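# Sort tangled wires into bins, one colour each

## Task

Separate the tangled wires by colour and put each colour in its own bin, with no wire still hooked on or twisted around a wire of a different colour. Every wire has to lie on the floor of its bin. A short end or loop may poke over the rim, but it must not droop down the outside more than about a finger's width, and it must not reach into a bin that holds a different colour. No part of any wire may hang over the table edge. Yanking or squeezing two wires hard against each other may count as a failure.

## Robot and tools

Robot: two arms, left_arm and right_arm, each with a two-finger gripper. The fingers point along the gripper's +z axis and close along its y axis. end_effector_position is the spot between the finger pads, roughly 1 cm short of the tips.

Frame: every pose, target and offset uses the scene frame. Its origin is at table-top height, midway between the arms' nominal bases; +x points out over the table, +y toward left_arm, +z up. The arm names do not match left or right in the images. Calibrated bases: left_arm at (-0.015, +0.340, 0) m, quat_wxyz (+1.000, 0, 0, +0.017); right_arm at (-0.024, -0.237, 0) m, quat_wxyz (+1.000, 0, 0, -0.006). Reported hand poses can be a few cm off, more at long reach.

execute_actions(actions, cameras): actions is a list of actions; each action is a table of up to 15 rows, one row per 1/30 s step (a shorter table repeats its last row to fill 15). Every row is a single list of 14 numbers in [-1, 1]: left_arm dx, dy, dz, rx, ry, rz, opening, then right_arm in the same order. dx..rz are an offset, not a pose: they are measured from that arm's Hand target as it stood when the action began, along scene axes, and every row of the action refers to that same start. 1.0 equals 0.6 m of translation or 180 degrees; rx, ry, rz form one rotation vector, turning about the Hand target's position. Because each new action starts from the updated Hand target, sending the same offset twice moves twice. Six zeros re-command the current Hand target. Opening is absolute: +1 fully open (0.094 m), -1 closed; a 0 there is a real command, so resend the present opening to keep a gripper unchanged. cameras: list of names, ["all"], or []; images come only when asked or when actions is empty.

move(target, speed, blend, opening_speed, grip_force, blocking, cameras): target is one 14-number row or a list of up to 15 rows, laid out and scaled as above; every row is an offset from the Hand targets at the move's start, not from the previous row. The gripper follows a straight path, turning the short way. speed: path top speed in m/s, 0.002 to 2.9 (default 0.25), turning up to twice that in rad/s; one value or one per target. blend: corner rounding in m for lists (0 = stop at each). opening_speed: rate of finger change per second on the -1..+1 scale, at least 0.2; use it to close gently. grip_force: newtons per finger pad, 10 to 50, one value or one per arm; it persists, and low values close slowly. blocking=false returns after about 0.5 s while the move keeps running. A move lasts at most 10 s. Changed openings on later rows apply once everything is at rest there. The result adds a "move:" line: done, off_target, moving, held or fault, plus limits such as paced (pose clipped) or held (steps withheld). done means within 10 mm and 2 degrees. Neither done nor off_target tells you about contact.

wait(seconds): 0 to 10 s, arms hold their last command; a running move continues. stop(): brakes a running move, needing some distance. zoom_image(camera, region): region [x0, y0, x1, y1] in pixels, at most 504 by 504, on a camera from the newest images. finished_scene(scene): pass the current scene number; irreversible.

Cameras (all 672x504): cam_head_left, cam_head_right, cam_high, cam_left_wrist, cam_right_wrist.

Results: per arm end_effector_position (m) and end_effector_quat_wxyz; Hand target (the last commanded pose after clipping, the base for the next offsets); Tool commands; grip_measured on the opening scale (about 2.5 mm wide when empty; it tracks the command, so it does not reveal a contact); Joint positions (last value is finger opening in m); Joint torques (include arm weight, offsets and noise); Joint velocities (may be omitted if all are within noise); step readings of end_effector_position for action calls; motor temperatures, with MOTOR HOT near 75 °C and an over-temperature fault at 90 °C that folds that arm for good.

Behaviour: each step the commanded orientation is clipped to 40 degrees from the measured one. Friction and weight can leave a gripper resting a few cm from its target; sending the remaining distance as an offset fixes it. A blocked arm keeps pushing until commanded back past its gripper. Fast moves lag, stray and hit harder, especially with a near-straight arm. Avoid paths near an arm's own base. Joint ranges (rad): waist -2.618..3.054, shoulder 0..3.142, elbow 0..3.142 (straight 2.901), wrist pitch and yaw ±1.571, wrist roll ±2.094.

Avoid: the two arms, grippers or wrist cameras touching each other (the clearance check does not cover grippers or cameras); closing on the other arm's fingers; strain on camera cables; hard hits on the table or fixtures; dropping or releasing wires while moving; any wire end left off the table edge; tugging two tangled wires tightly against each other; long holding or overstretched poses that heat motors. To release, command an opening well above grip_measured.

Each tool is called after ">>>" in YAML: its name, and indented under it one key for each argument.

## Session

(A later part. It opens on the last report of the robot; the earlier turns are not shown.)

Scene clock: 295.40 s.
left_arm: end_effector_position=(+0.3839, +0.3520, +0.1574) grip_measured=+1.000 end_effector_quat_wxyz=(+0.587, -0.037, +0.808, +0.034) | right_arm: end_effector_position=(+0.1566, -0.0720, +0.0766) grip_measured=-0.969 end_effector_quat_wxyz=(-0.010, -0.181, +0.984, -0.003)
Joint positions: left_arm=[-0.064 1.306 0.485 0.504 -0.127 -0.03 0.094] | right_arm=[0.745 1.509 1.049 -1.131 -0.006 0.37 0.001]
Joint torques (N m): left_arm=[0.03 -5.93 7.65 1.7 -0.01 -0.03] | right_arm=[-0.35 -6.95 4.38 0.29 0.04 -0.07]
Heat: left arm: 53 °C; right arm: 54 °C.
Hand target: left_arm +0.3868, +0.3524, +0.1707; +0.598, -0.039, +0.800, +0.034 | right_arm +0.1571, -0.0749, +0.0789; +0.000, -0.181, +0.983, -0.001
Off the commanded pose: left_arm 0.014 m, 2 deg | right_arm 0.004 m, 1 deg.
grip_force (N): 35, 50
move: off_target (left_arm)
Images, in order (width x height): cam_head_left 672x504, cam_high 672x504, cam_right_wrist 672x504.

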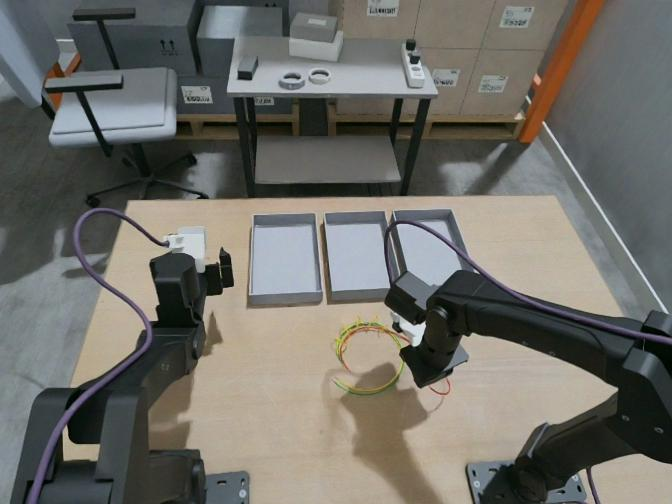

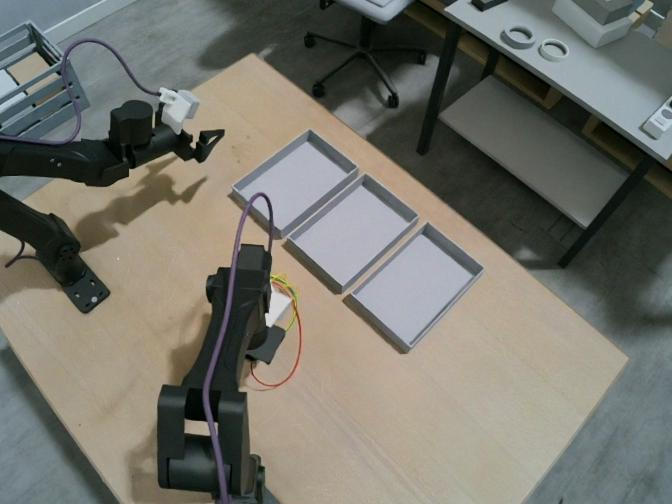

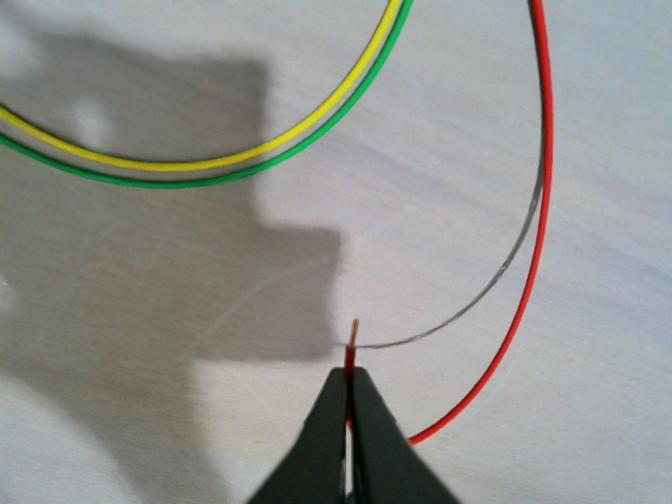

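>>> move:
  target:
    - [0,0,0,0,0,0,1,0.05,-0.2,0.0,0,0,0,-1]
  speed: 0.06
  cameras: ["cam_head_left","cam_high"]

>>> zoom_image:
  camera: "cam_head_left"
  region: [310, 290, 470, 430]

Scene clock: 313.90 s.
left_arm: end_effector_position=(+0.3839, +0.3520, +0.1574) grip_measured=+1.000 end_effector_quat_wxyz=(+0.587, -0.037, +0.808, +0.034) | right_arm: end_effector_position=(+0.1922, -0.1913, +0.0774) grip_measured=-0.969 end_effector_quat_wxyz=(+0.000, -0.181, +0.984, +0.002)
Joint positions: left_arm=[-0.064 1.306 0.485 0.504 -0.127 -0.03 0.094] | right_arm=[0.213 1.396 0.954 -1.129 -0.005 -0.162 0.001]
Joint torques (N m): left_arm=[-0.03 -5.86 7.8 1.72 -0.03 -0.04] | right_arm=[-0.42 -5.81 4.51 0.14 0.03 -0.07]
Heat: left arm: 53 °C; right arm: 48 °C.
Hand target: left_arm +0.3868, +0.3524, +0.1707; +0.598, -0.039, +0.800, +0.034 | right_arm +0.1872, -0.1948, +0.0790; +0.000, -0.181, +0.983, -0.001
Off the commanded pose: left_arm 0.014 m, 2 deg | right_arm 0.006 m, 0 deg.
grip_force (N): 35, 50
move: off_target (left_arm)
Images, in order (width x height): cam_head_left 672x504, cam_high 672x504.

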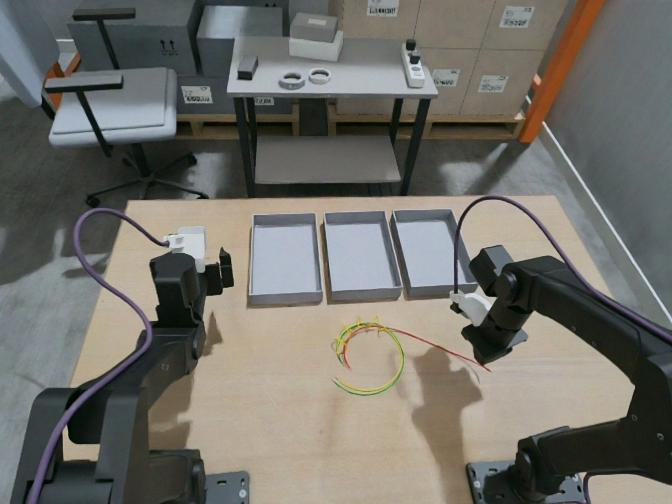

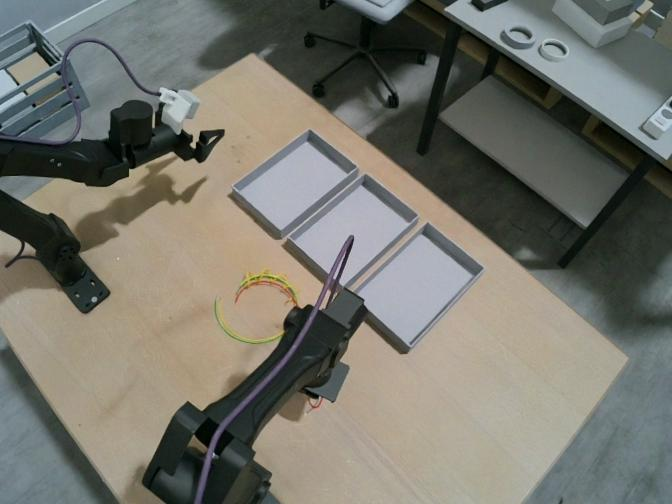

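Scaled by 3.150 from the camera's 672x504 image, which has a finer 960x720 frame.

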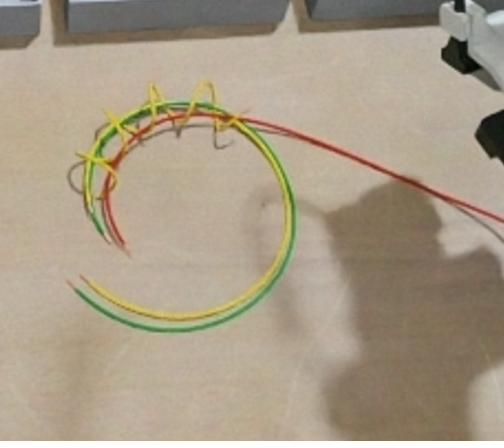

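>>> move:
  target:
    - [0,0,0,0,0,0,1,0.0,-0.12,0.0,0,0,0,-1]
  speed: 0.05
  cameras: ["cam_head_left"]

>>> zoom_image:
  camera: "cam_head_left"
  region: [310, 290, 470, 430]

Scene clock: 324.60 s.
left_arm: end_effector_position=(+0.3839, +0.3520, +0.1574) grip_measured=+1.000 end_effector_quat_wxyz=(+0.587, -0.037, +0.808, +0.034) | right_arm: end_effector_position=(+0.1914, -0.2652, +0.0776) grip_measured=-0.969 end_effector_quat_wxyz=(+0.001, -0.181, +0.983, +0.002)
Joint positions: left_arm=[-0.064 1.306 0.485 0.504 -0.127 -0.03 0.094] | right_arm=[-0.125 1.38 0.941 -1.132 -0.004 -0.5 0.001]
Joint torques (N m): left_arm=[-0.1 -5.96 7.82 1.73 -0.03 -0.02] | right_arm=[-0.43 -5.03 4.94 0.15 0.01 -0.07]
Heat: left arm: 53 °C; right arm: 46 °C.
Hand target: left_arm +0.3868, +0.3524, +0.1707; +0.598, -0.039, +0.800, +0.034 | right_arm +0.1872, -0.2668, +0.0790; +0.000, -0.182, +0.983, -0.001
Off the commanded pose: left_arm 0.014 m, 2 deg | right_arm 0.005 m, 0 deg.
grip_force (N): 35, 50
move: off_target (left_arm)
Images, in order (width x height): cam_head_left 672x504.

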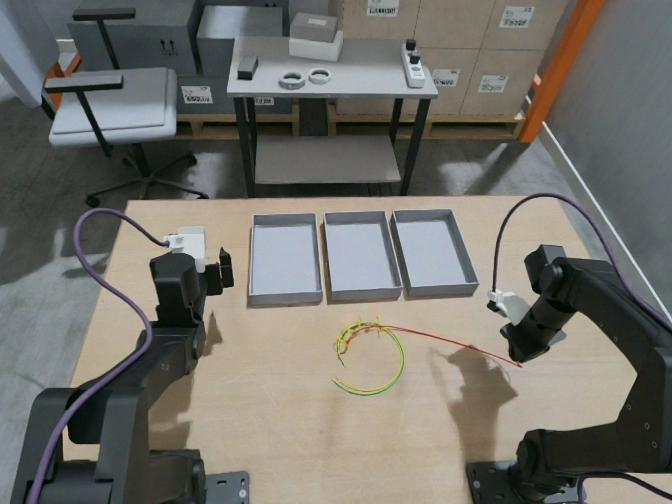

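Scaled by 3.150 from the camera's 672x504 image, which has a finer 960x720 frame.

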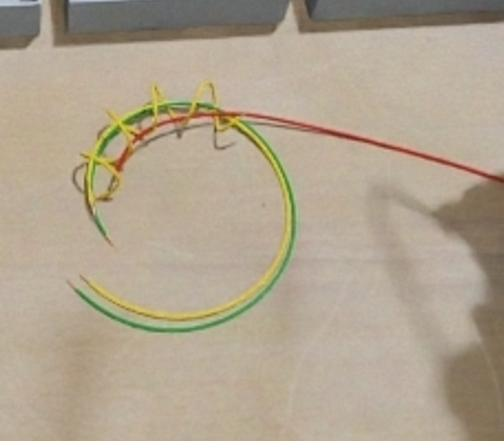

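>>> move:
  target:
    - [0,0,0,0,0,0,1,0.02,-0.15,0.0,0,0,0,-1]
  speed: 0.05
  cameras: ["cam_head_left"]

>>> zoom_image:
  camera: "cam_head_left"
  region: [310, 290, 470, 430]

Scene clock: 346.13 s.
left_arm: end_effector_position=(+0.3839, +0.3520, +0.1574) grip_measured=+1.000 end_effector_quat_wxyz=(+0.587, -0.037, +0.808, +0.034) | right_arm: end_effector_position=(+0.1900, -0.3496, +0.0746) grip_measured=-0.969 end_effector_quat_wxyz=(-0.010, -0.180, +0.983, +0.009)
Joint positions: left_arm=[-0.064 1.306 0.485 0.504 -0.127 -0.03 0.094] | right_arm=[-0.478 1.505 1.037 -1.129 -0.003 -0.852 0.001]
Joint torques (N m): left_arm=[0.13 -5.9 7.58 1.76 -0.04 -0.04] | right_arm=[-0.42 -3.69 8.08 0.32 0 -0.1]
Motor temperatures (°C): left_arm=[33 37 54 44 31 33 34] | right_arm=[31 43 39 35 34 32 36]
Heat: left arm: 54 °C; right arm: 43 °C.
Hand target: left_arm +0.3868, +0.3524, +0.1707; +0.598, -0.039, +0.800, +0.034 | right_arm +0.1991, -0.3568, +0.0790; +0.000, -0.181, +0.983, -0.001
Off the commanded pose: left_arm 0.014 m, 2 deg | right_arm 0.012 m, 2 deg.
grip_force (N): 35, 50
move: off_target (left_arm, right_arm)
Images, in order (width x height): cam_head_left 672x504.

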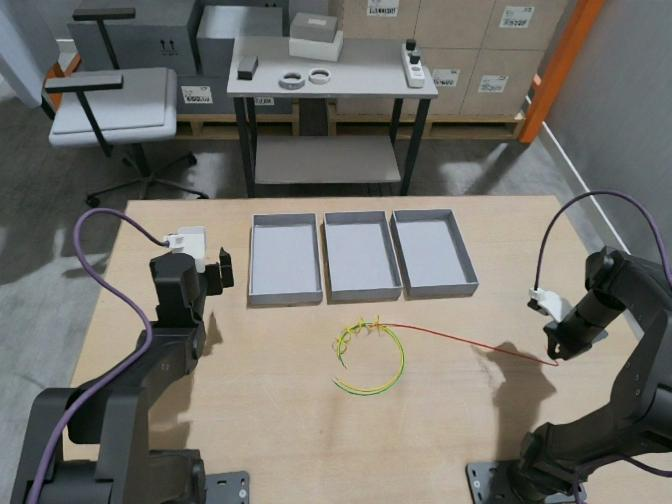

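Scaled by 3.150 from the camera's 672x504 image, which has a finer 960x720 frame.

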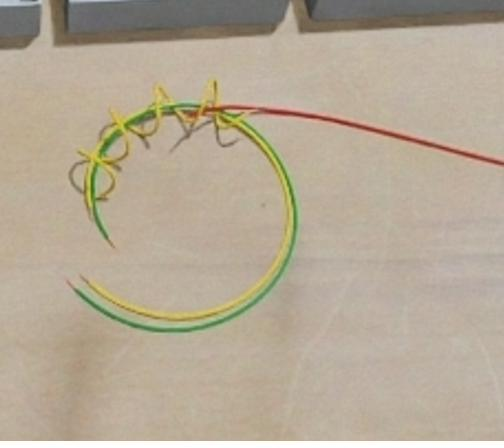

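>>> move:
  target:
    - [0,0,0,0,0,0,1,-0.05,-0.05,0.06,0,0,0,-1]
  speed: 0.05
  cameras: ["cam_head_left"]

>>> zoom_image:
  camera: "cam_head_left"
  region: [310, 290, 470, 430]

Scene clock: 357.77 s.
left_arm: end_effector_position=(+0.3839, +0.3520, +0.1574) grip_measured=+1.000 end_effector_quat_wxyz=(+0.587, -0.037, +0.808, +0.034) | right_arm: end_effector_position=(+0.1659, -0.3821, +0.1018) grip_measured=-0.969 end_effector_quat_wxyz=(-0.013, -0.180, +0.983, +0.015)
Joint positions: left_arm=[-0.064 1.306 0.485 0.504 -0.127 -0.03 0.094] | right_arm=[-0.645 1.489 1.132 -1.254 -0.001 -1.019 0.001]
Joint torques (N m): left_arm=[0.03 -5.82 7.51 1.74 -0.03 -0.05] | right_arm=[-0.42 -6.74 8.13 0.02 -0.03 -0.08]
Heat: left arm: 54 °C; right arm: 43 °C.
Hand target: left_arm +0.3868, +0.3524, +0.1707; +0.598, -0.039, +0.800, +0.034 | right_arm +0.1691, -0.3868, +0.1150; +0.000, -0.182, +0.983, -0.001
Off the commanded pose: left_arm 0.014 m, 2 deg | right_arm 0.014 m, 2 deg.
grip_force (N): 35, 50
move: off_target (left_arm, right_arm)
Images, in order (width x height): cam_head_left 672x504.

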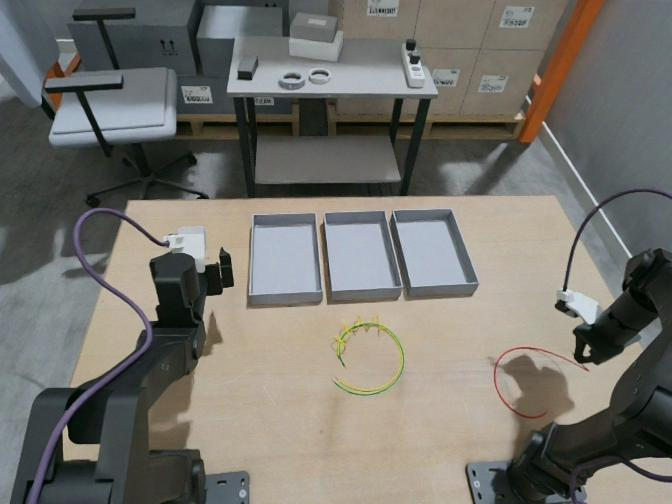

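Scaled by 3.150 from the camera's 672x504 image, which has a finer 960x720 frame.

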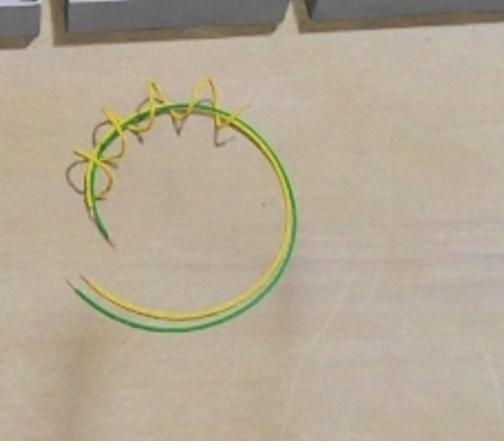

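>>> move:
  target:
    - [0,0,0,0,0,0,1,0.1,0.07,0.2,0,0,-0.15,-1]
    - [0,0,0,0,0,0,1,0.42,0.22,0.2,0,0,-0.35,-1]
  speed: 0.15
  blend: 0.03
  cameras: ["cam_head_left","cam_right_wrist","cam_high"]

>>> zoom_image:
  camera: "cam_head_left"
  region: [370, 170, 560, 330]

Scene clock: 381.40 s.
left_arm: end_effector_position=(+0.3839, +0.3520, +0.1574) grip_measured=+1.000 end_effector_quat_wxyz=(+0.587, -0.037, +0.808, +0.034) | right_arm: end_effector_position=(+0.4160, -0.2549, +0.2342) grip_measured=-0.969 end_effector_quat_wxyz=(+0.138, +0.353, +0.924, +0.047)
Joint positions: left_arm=[-0.064 1.306 0.485 0.504 -0.127 -0.03 0.094] | right_arm=[-0.031 2.081 2.36 -1.557 -0.001 0.687 0.001]
Joint torques (N m): left_arm=[-0.14 -5.81 7.71 1.75 0.01 -0.04] | right_arm=[0.16 -8.25 7.95 0.79 -0.02 0.08]
Heat: left arm: 54 °C; right arm: 43 °C.
Hand target: left_arm +0.3868, +0.3524, +0.1707; +0.598, -0.039, +0.800, +0.034 | right_arm +0.4212, -0.2548, +0.2351; +0.000, +0.359, +0.933, -0.001
Off the commanded pose: left_arm 0.014 m, 2 deg | right_arm 0.005 m, 17 deg.
joint sent to its limit (right arm) — joint 4 (wrist pitch), lower limit. The joint targets are off in orientation, not in position.
grip_force (N): 35, 50
move: off_target (left_arm, right_arm)
Images, in order (width x height): cam_head_left 672x504, cam_high 672x504, cam_right_wrist 672x504.

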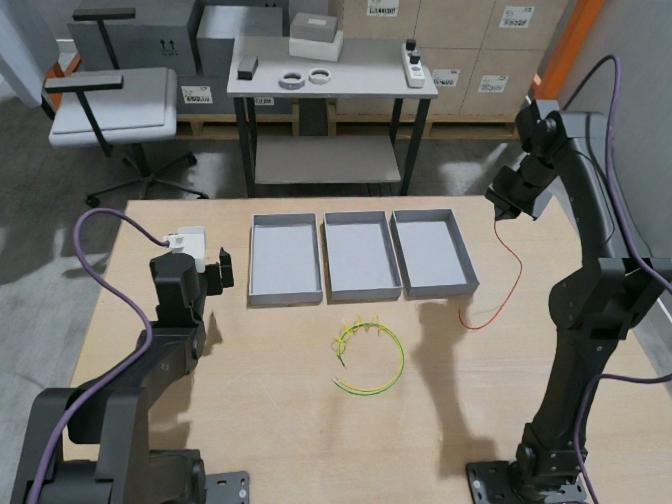

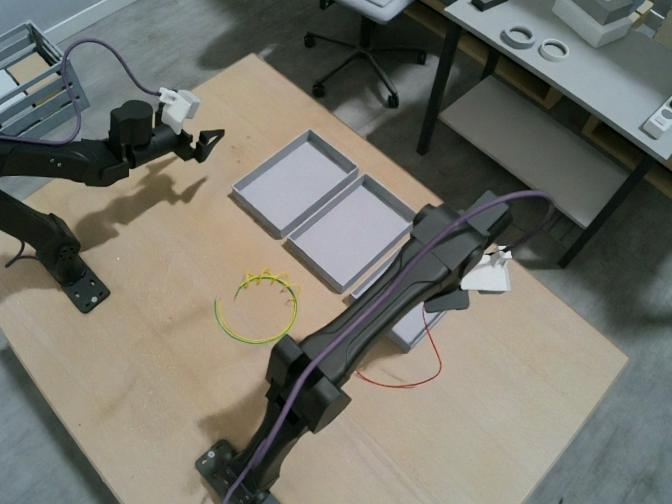

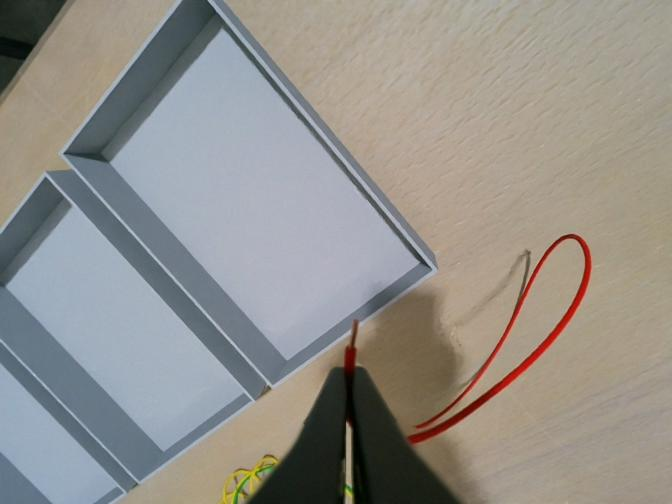

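Scaled by 2.653 from the camera's 672x504 image, which has a finer 960x720 frame.

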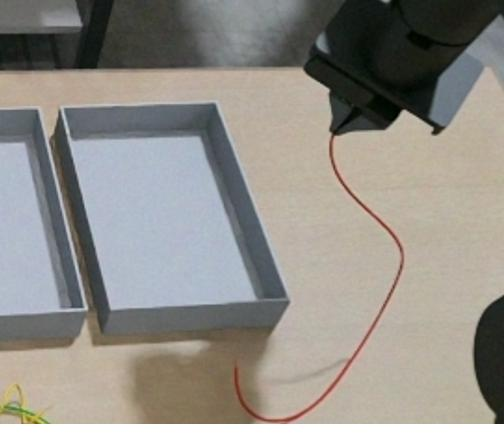

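>>> move:
  target:
    - [0,0,0,0,0,0,1,0.11,0.2,0.0,0,-0.1,0.233,-1]
  speed: 0.12
  cameras: ["cam_head_left","cam_right_wrist","cam_high"]

>>> zoom_image:
  camera: "cam_head_left"
  region: [370, 170, 560, 330]

Scene clock: 407.67 s.
left_arm: end_effector_position=(+0.3839, +0.3520, +0.1574) grip_measured=+1.000 end_effector_quat_wxyz=(+0.587, -0.037, +0.808, +0.034) | right_arm: end_effector_position=(+0.4834, -0.1399, +0.2385) grip_measured=-0.969 end_effector_quat_wxyz=(+0.222, +0.007, +0.973, +0.065)
Joint positions: left_arm=[-0.064 1.306 0.485 0.504 -0.127 -0.03 0.094] | right_arm=[0.183 2.374 2.824 -1.557 -0.048 0.198 0.001]
Joint torques (N m): left_arm=[-0.08 -5.85 7.69 1.72 -0.04 -0.01] | right_arm=[0.4 -9.66 7.58 1.11 -0.19 -0.07]
Motor temperatures (°C): left_arm=[33 38 55 44 31 33 34] | right_arm=[31 44 41 36 34 32 36]
Heat: left arm: 55 °C; right arm: 44 °C.
Hand target: left_arm +0.3868, +0.3524, +0.1707; +0.598, -0.039, +0.800, +0.034 | right_arm +0.4872, -0.1348, +0.2350; +0.143, -0.002, +0.988, +0.054
Off the commanded pose: left_arm 0.014 m, 2 deg | right_arm 0.007 m, 9 deg.
joint sent to its limit (right arm) — joint 4 (wrist pitch), lower limit. The joint targets are off in orientation, not in position.
grip_force (N): 35, 50
move: off_target (left_arm, right_arm)
Images, in order (width x height): cam_head_left 672x504, cam_high 672x504, cam_right_wrist 672x504.

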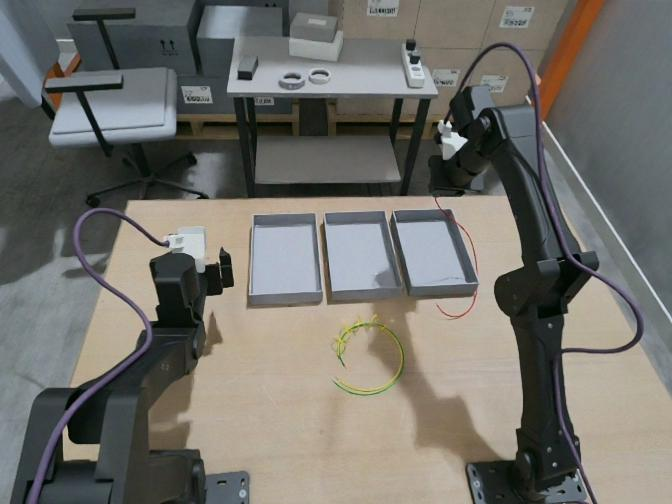

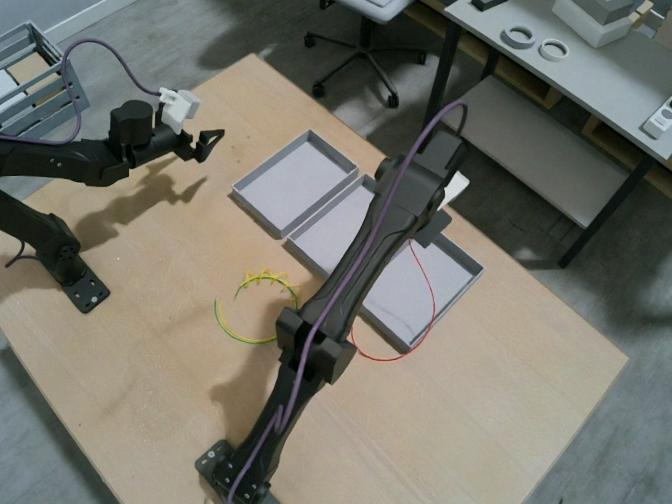

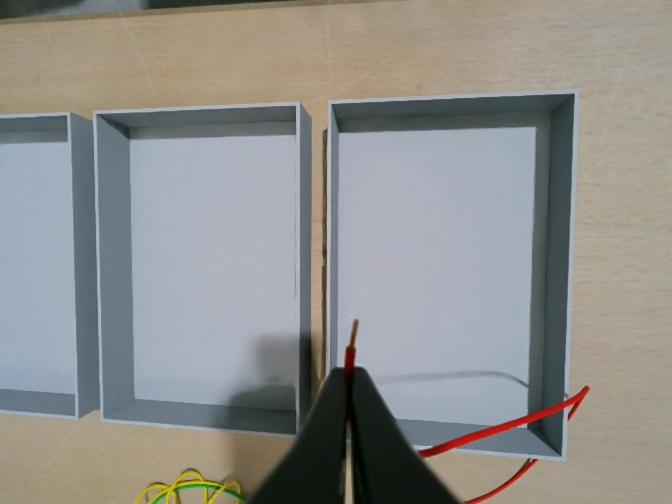

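Scaled by 2.653 from the camera's 672x504 image, which has a finer 960x720 frame.

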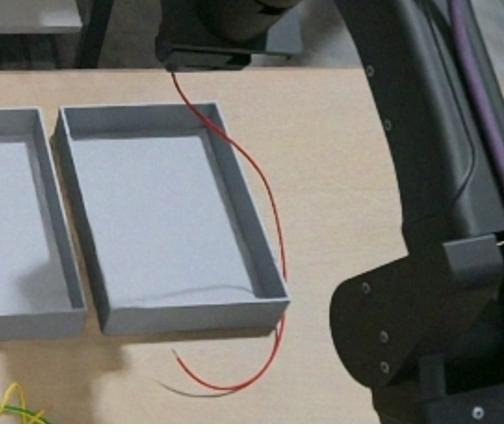

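>>> move:
  target:
    - [0,0,0,0,0,0,1,-0.112,0.017,0.0,-0.099,0.045,0.495,-1]
  speed: 0.2
  cameras: ["cam_head_left","cam_right_wrist","cam_high"]

>>> zoom_image:
  camera: "cam_head_left"
  region: [370, 170, 560, 330]

Scene clock: 429.27 s.
left_arm: end_effector_position=(+0.3839, +0.3520, +0.1574) grip_measured=+1.000 end_effector_quat_wxyz=(+0.587, -0.037, +0.808, +0.034) | right_arm: end_effector_position=(+0.4278, -0.1254, +0.2192) grip_measured=-0.969 end_effector_quat_wxyz=(-0.127, +0.695, -0.704, +0.074)
Joint positions: left_arm=[-0.064 1.306 0.485 0.504 -0.127 -0.03 0.094] | right_arm=[0.251 2.193 2.474 -1.557 -0.003 -1.318 0.001]
Joint torques (N m): left_arm=[-0.24 -5.76 7.69 1.7 -0.05 0.01] | right_arm=[0.54 -14.53 4.27 0.8 -0.01 -0.07]
Motor temperatures (°C): left_arm=[33 38 55 45 31 33 34] | right_arm=[31 48 42 36 34 32 36]
Heat: left arm: 55 °C; right arm: 48 °C.
Hand target: left_arm +0.3868, +0.3524, +0.1707; +0.598, -0.039, +0.800, +0.034 | right_arm +0.4200, -0.1247, +0.2350; +0.001, +0.707, -0.707, +0.000
Off the commanded pose: left_arm 0.014 m, 2 deg | right_arm 0.018 m, 17 deg.
joint sent to its limit (right arm) — joint 4 (wrist pitch), lower limit. The joint targets are off in orientation, not in position.
grip_force (N): 35, 50
move: off_target (left_arm, right_arm)
Images, in order (width x height): cam_head_left 672x504, cam_high 672x504, cam_right_wrist 672x504.

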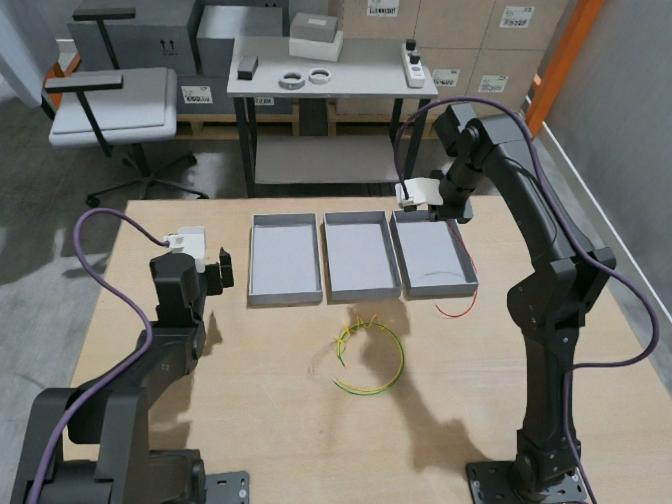

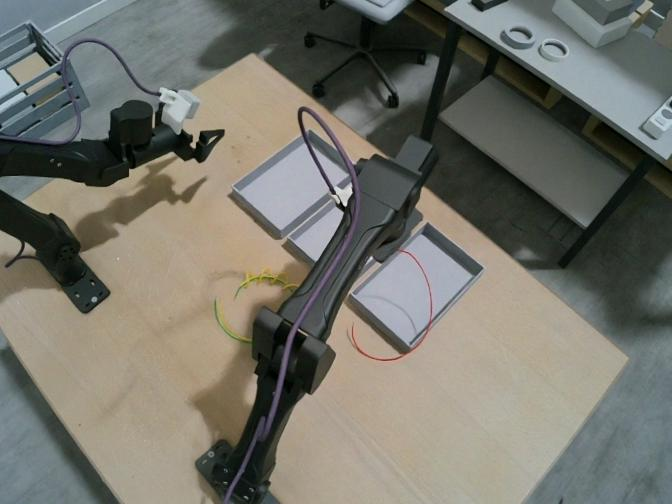

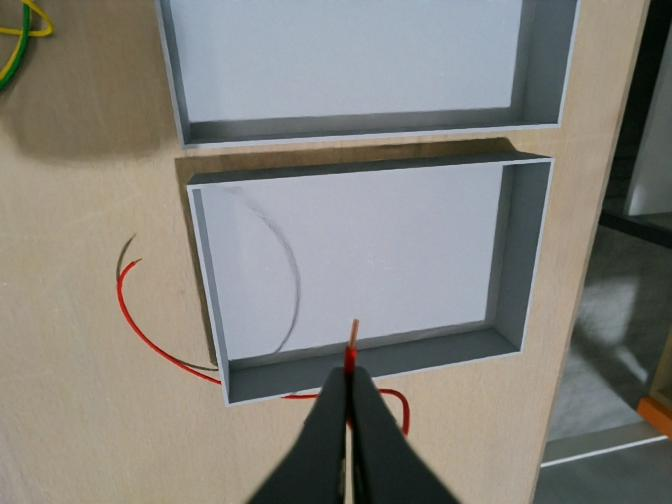

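Scaled by 2.653 from the camera's 672x504 image, which has a finer 960x720 frame.

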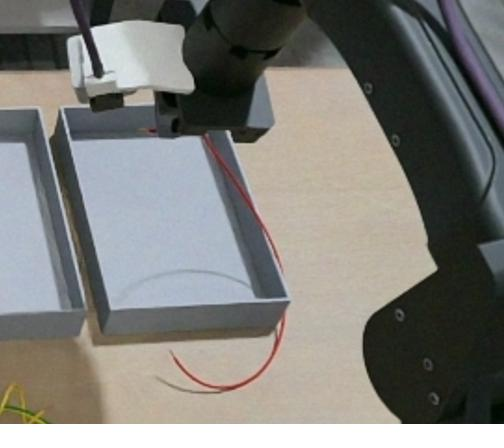

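>>> move:
  target:
    - [0,0,0,0,0,0,1,-0.05,0.0,0.17,0,0,0.0,-1]
  speed: 0.12
  cameras: ["cam_head_left","cam_right_wrist","cam_high"]

>>> zoom_image:
  camera: "cam_head_left"
  region: [370, 170, 560, 330]

Scene clock: 444.90 s.
left_arm: end_effector_position=(+0.3839, +0.3520, +0.1574) grip_measured=+1.000 end_effector_quat_wxyz=(+0.587, -0.037, +0.808, +0.034) | right_arm: end_effector_position=(+0.3960, -0.1257, +0.3164) grip_measured=-0.969 end_effector_quat_wxyz=(-0.224, +0.685, -0.681, +0.131)
Joint positions: left_arm=[-0.064 1.306 0.485 0.504 -0.127 -0.03 0.094] | right_arm=[0.269 1.978 2.49 -1.557 -0.001 -1.318 0.001]
Joint torques (N m): left_arm=[-0.12 -5.81 7.61 1.77 -0.02 -0.03] | right_arm=[0.57 -11.17 7.05 1.22 0 0.09]
Motor temperatures (°C): left_arm=[33 38 55 45 31 33 34] | right_arm=[31 48 41 36 34 32 37]
Heat: left arm: 55 °C; right arm: 48 °C.
Hand target: left_arm +0.3868, +0.3524, +0.1707; +0.598, -0.039, +0.800, +0.034 | right_arm +0.3900, -0.1247, +0.3370; +0.001, +0.707, -0.707, +0.000
Off the commanded pose: left_arm 0.014 m, 2 deg | right_arm 0.021 m, 30 deg.
joint sent to its limit (right arm) — joint 4 (wrist pitch), lower limit. The joint targets are off in orientation, not in position.
grip_force (N): 35, 50
move: off_target (left_arm, right_arm)
Images, in order (width x height): cam_head_left 672x504, cam_high 672x504, cam_right_wrist 672x504.

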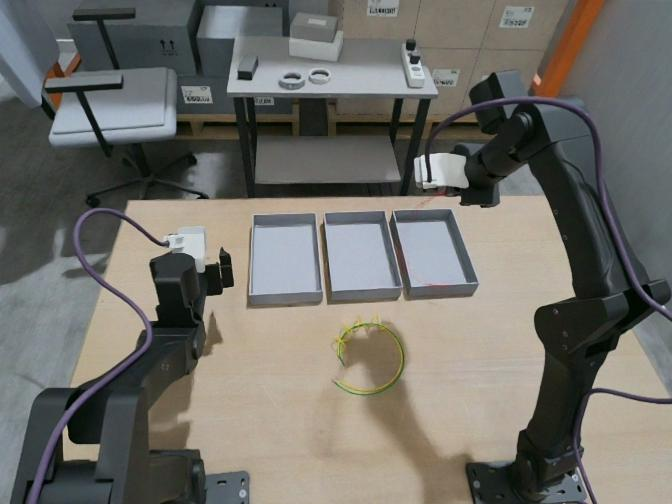

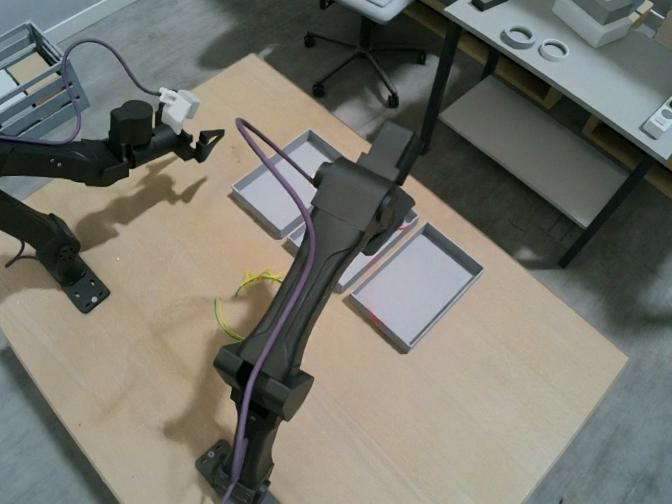

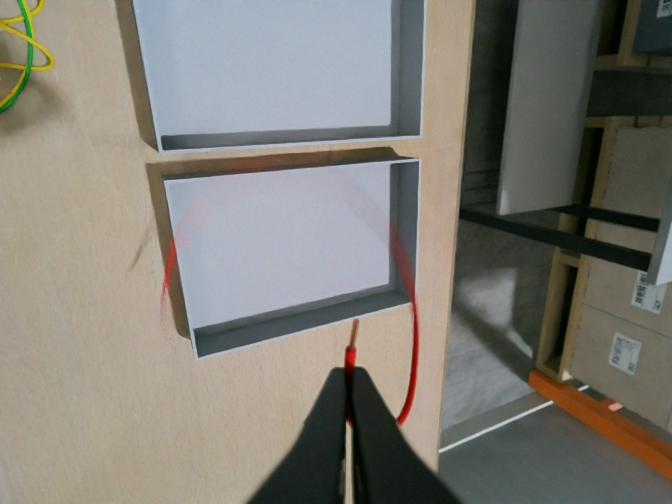

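Scaled by 2.653 from the camera's 672x504 image, which has a finer 960x720 frame.

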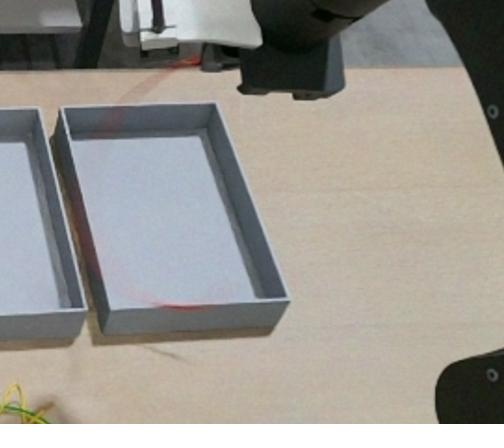

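Swinging; wait and look.

>>> wait:
  seconds: 3
  cameras: ["cam_head_left","cam_right_wrist","cam_high"]

>>> zoom_image:
  camera: "cam_head_left"
  region: [370, 170, 560, 330]

Scene clock: 453.97 s.
left_arm: end_effector_position=(+0.3839, +0.3520, +0.1574) grip_measured=+1.000 end_effector_quat_wxyz=(+0.587, -0.037, +0.808, +0.034) | right_arm: end_effector_position=(+0.3960, -0.1257, +0.3164) grip_measured=-0.969 end_effector_quat_wxyz=(-0.224, +0.685, -0.681, +0.131)
Joint positions: left_arm=[-0.064 1.306 0.485 0.504 -0.127 -0.03 0.094] | right_arm=[0.269 1.978 2.49 -1.557 -0.001 -1.318 0.001]
Joint torques (N m): left_arm=[0.05 -5.59 7.62 1.74 -0.03 -0.05] | right_arm=[0.59 -11.12 7.06 1.22 0 0.09]
Motor temperatures (°C): left_arm=[33 38 55 45 31 33 34] | right_arm=[31 48 41 36 34 32 37]
Heat: left arm: 55 °C; right arm: 48 °C.
Hand target: left_arm +0.3868, +0.3524, +0.1707; +0.598, -0.039, +0.800, +0.034 | right_arm +0.3900, -0.1247, +0.3370; +0.001, +0.707, -0.707, +0.000
Tool commands: left_gripper/opening=+1.0 right_gripper/opening=-1.0
Off the commanded pose: left_arm 0.014 m, 2 deg | right_arm 0.021 m, 30 deg.
grip_force (N): 35, 50
wait: 3.00 s; at rest from the start
Images, in order (width x height): cam_head_left 672x504, cam_high 672x504, cam_right_wrist 672x504.

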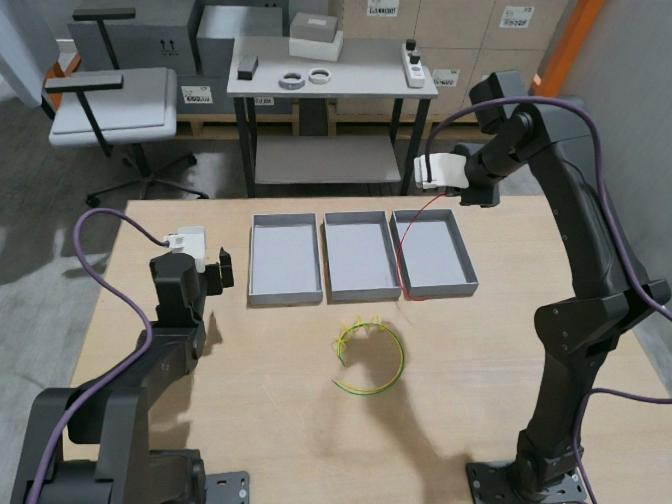

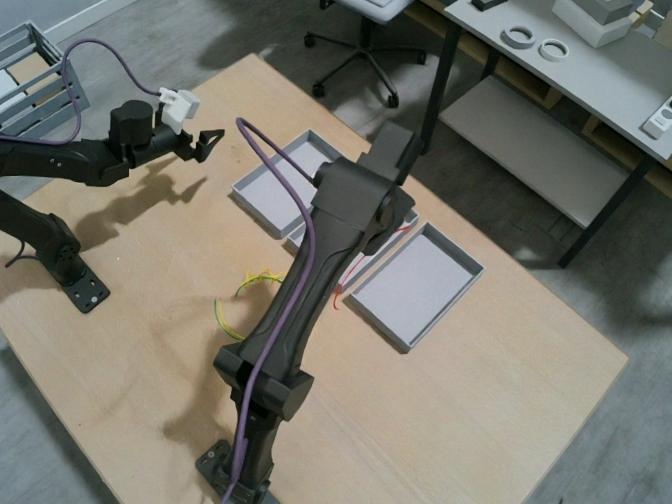

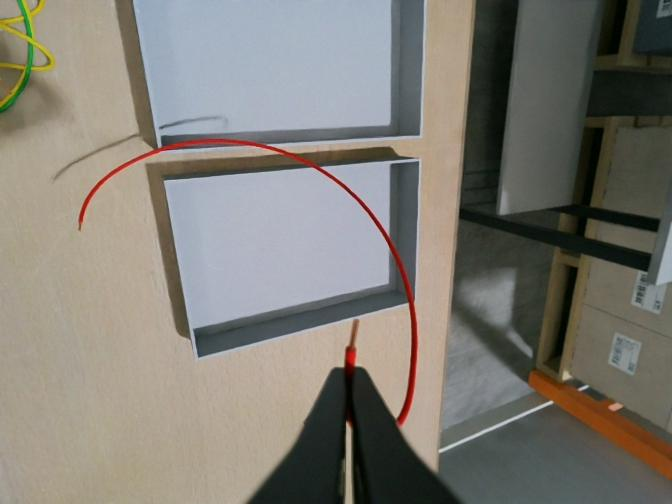

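Scaled by 2.653 from the camera's 672x504 image, which has a finer 960x720 frame.

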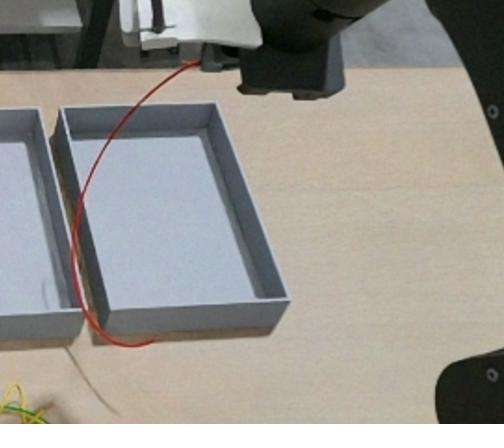

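>>> move:
  target:
    - [0,0,0,0,0,0,1,0.14,-0.185,-0.03,0,0,0.0,-1]
  speed: 0.08

>>> wait:
  seconds: 2
  cameras: ["cam_head_left","cam_right_wrist","cam_high"]

>>> zoom_image:
  camera: "cam_head_left"
  region: [370, 170, 560, 330]

Scene clock: 475.33 s.
left_arm: end_effector_position=(+0.3839, +0.3520, +0.1574) grip_measured=+1.000 end_effector_quat_wxyz=(+0.587, -0.037, +0.808, +0.034) | right_arm: end_effector_position=(+0.4677, -0.2325, +0.3201) grip_measured=-0.969 end_effector_quat_wxyz=(-0.227, +0.671, -0.672, +0.217)
Joint positions: left_arm=[-0.064 1.306 0.485 0.504 -0.127 -0.03 0.094] | right_arm=[0.015 2.215 2.839 -1.557 -0.011 -1.563 0.001]
Joint torques (N m): left_arm=[-0.03 -5.87 7.69 1.72 -0.09 -0.02] | right_arm=[-0.38 -8.31 6.93 1.49 -0.02 -0.05]
Motor temperatures (°C): left_arm=[33 38 56 45 31 33 34] | right_arm=[31 48 41 37 34 32 37]
Heat: left arm: 56 °C; right arm: 48 °C.
Hand target: left_arm +0.3868, +0.3524, +0.1707; +0.598, -0.039, +0.800, +0.034 | right_arm +0.4740, -0.2357, +0.3192; +0.001, +0.707, -0.707, +0.000
Off the commanded pose: left_arm 0.014 m, 2 deg | right_arm 0.007 m, 37 deg.
elbow stopped short (right arm): the move would have taken joint 3 (elbow) straighter than the controller allows.
grip_force (N): 35, 50
move: off_target (left_arm, right_arm)

Scene clock: 477.33 s.
left_arm: end_effector_position=(+0.3839, +0.3520, +0.1574) grip_measured=+1.000 end_effector_quat_wxyz=(+0.587, -0.037, +0.808, +0.034) | right_arm: end_effector_position=(+0.4677, -0.2327, +0.3201) grip_measured=-0.969 end_effector_quat_wxyz=(-0.226, +0.671, -0.672, +0.217)
Joint positions: left_arm=[-0.064 1.306 0.485 0.504 -0.127 -0.03 0.094] | right_arm=[0.015 2.215 2.839 -1.557 -0.01 -1.563 0.001]
Joint torques (N m): left_arm=[0.09 -5.83 7.58 1.73 -0.07 -0.04] | right_arm=[-0.36 -8.32 6.93 1.5 0 -0.04]
Motor temperatures (°C): left_arm=[33 38 56 45 31 33 34] | right_arm=[31 48 41 37 34 32 37]
Heat: left arm: 56 °C; right arm: 48 °C.
Hand target: left_arm +0.3868, +0.3524, +0.1707; +0.598, -0.039, +0.800, +0.034 | right_arm +0.4740, -0.2357, +0.3192; +0.001, +0.707, -0.707, +0.000
Tool commands: left_gripper/opening=+1.0 right_gripper/opening=-1.0
Off the commanded pose: left_arm 0.014 m, 2 deg | right_arm 0.007 m, 37 deg.
grip_force (N): 35, 50
wait: 2.00 s; at rest by 0.17 s
Images, in order (width x height): cam_head_left 672x504, cam_high 672x504, cam_right_wrist 672x504.

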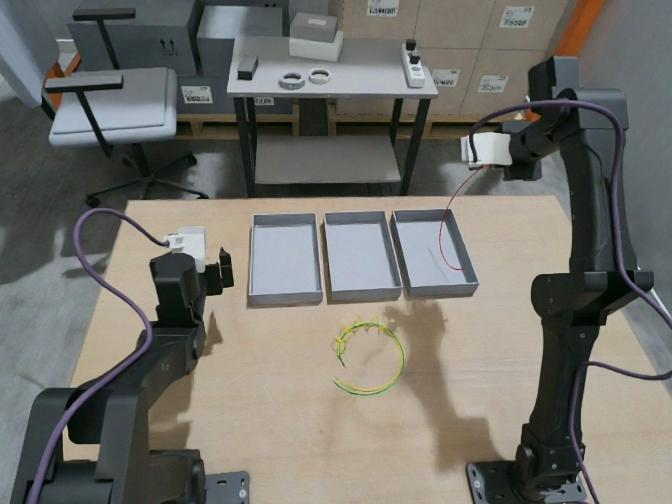

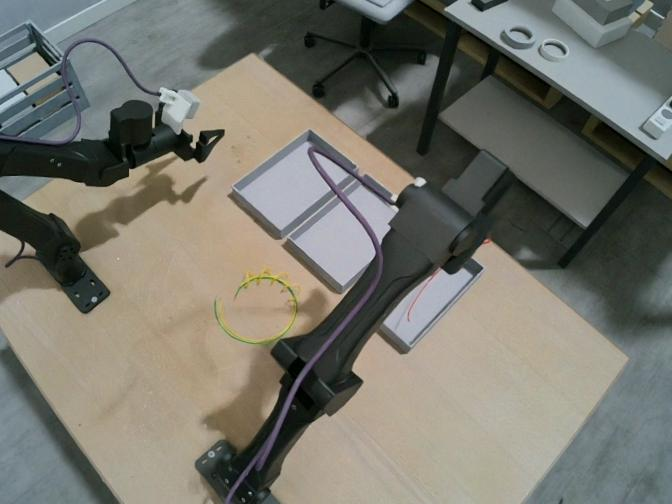

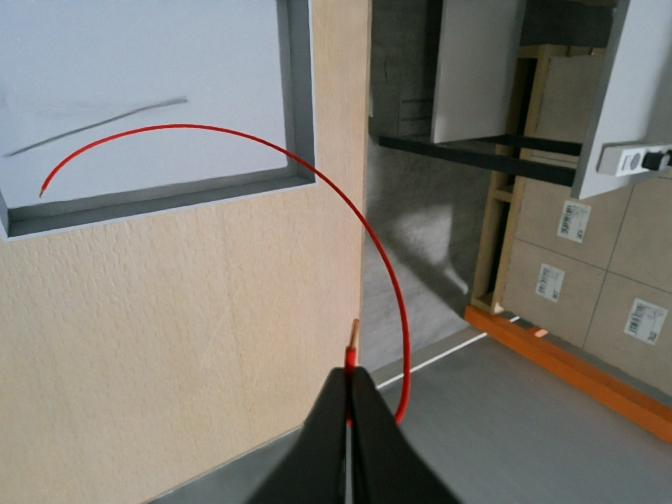

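Scaled by 2.653 from the camera's 672x504 image, which has a finer 960x720 frame.

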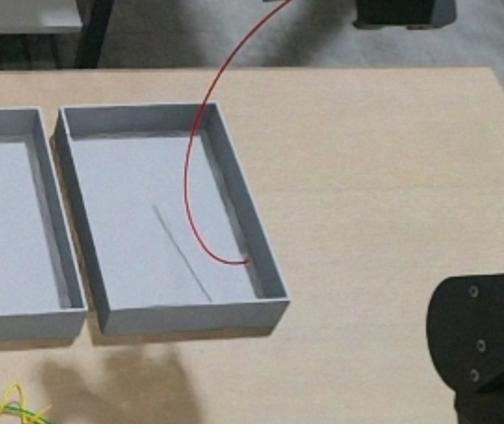

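>>> move:
  target:
    - [0,0,0,0,0,0,1,0.01,0.05,-0.33,0,0,0.0,-1]
  speed: 0.07
  cameras: ["cam_head_left","cam_right_wrist","cam_high"]

>>> zoom_image:
  camera: "cam_head_left"
  region: [370, 170, 560, 330]

Scene clock: 491.73 s.
left_arm: end_effector_position=(+0.3839, +0.3520, +0.1574) grip_measured=+1.000 end_effector_quat_wxyz=(+0.587, -0.037, +0.808, +0.034) | right_arm: end_effector_position=(+0.4824, -0.2095, +0.1367) grip_measured=-0.969 end_effector_quat_wxyz=(-0.070, +0.704, -0.703, +0.067)
Joint positions: left_arm=[-0.064 1.306 0.485 0.504 -0.127 -0.03 0.094] | right_arm=[0.067 2.481 2.657 -1.554 0.006 -1.517 0.001]
Joint torques (N m): left_arm=[0.13 -5.78 7.69 1.72 -0.02 -0.03] | right_arm=[0.55 -10.73 4.66 0.56 -0.08 0.08]
Motor temperatures (°C): left_arm=[33 38 56 45 31 33 34] | right_arm=[31 47 41 37 34 32 37]
Heat: left arm: 56 °C; right arm: 47 °C.
Hand target: left_arm +0.3868, +0.3524, +0.1707; +0.598, -0.039, +0.800, +0.034 | right_arm +0.4800, -0.2056, +0.1211; +0.001, +0.707, -0.707, +0.000
Off the commanded pose: left_arm 0.014 m, 2 deg | right_arm 0.016 m, 11 deg.
joint sent to its limit (right arm) — joint 4 (wrist pitch), lower limit. The joint targets are off in orientation, not in position.
grip_force (N): 35, 50
move: off_target (left_arm, right_arm)
Images, in order (width x height): cam_head_left 672x504, cam_high 672x504, cam_right_wrist 672x504.

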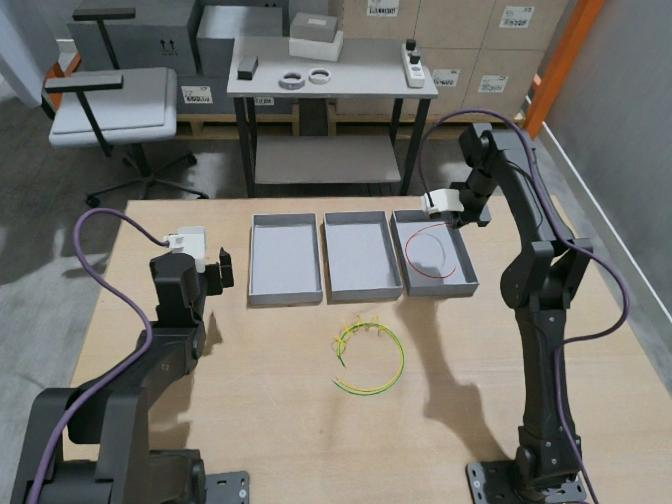

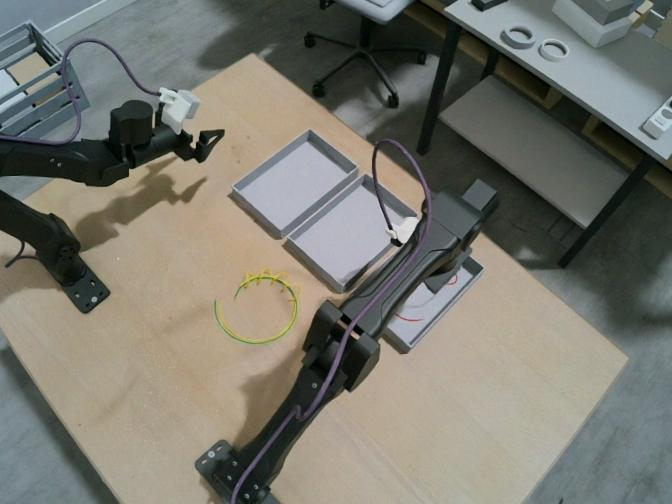

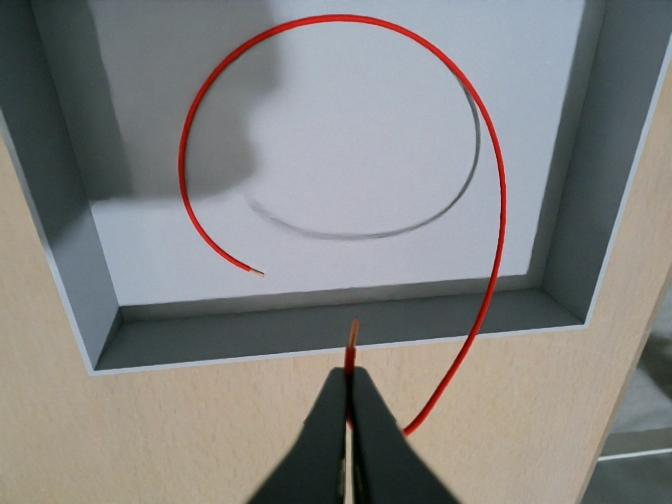

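Scaled by 2.653 from the camera's 672x504 image, which has a finer 960x720 frame.

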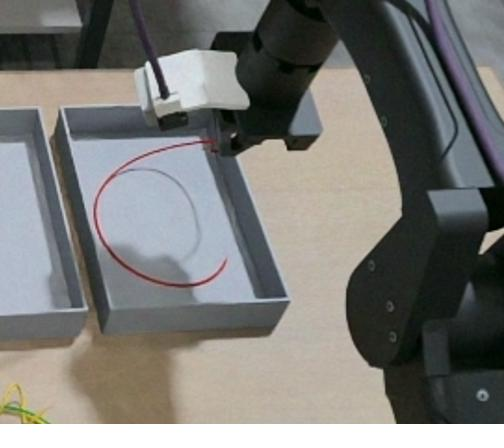

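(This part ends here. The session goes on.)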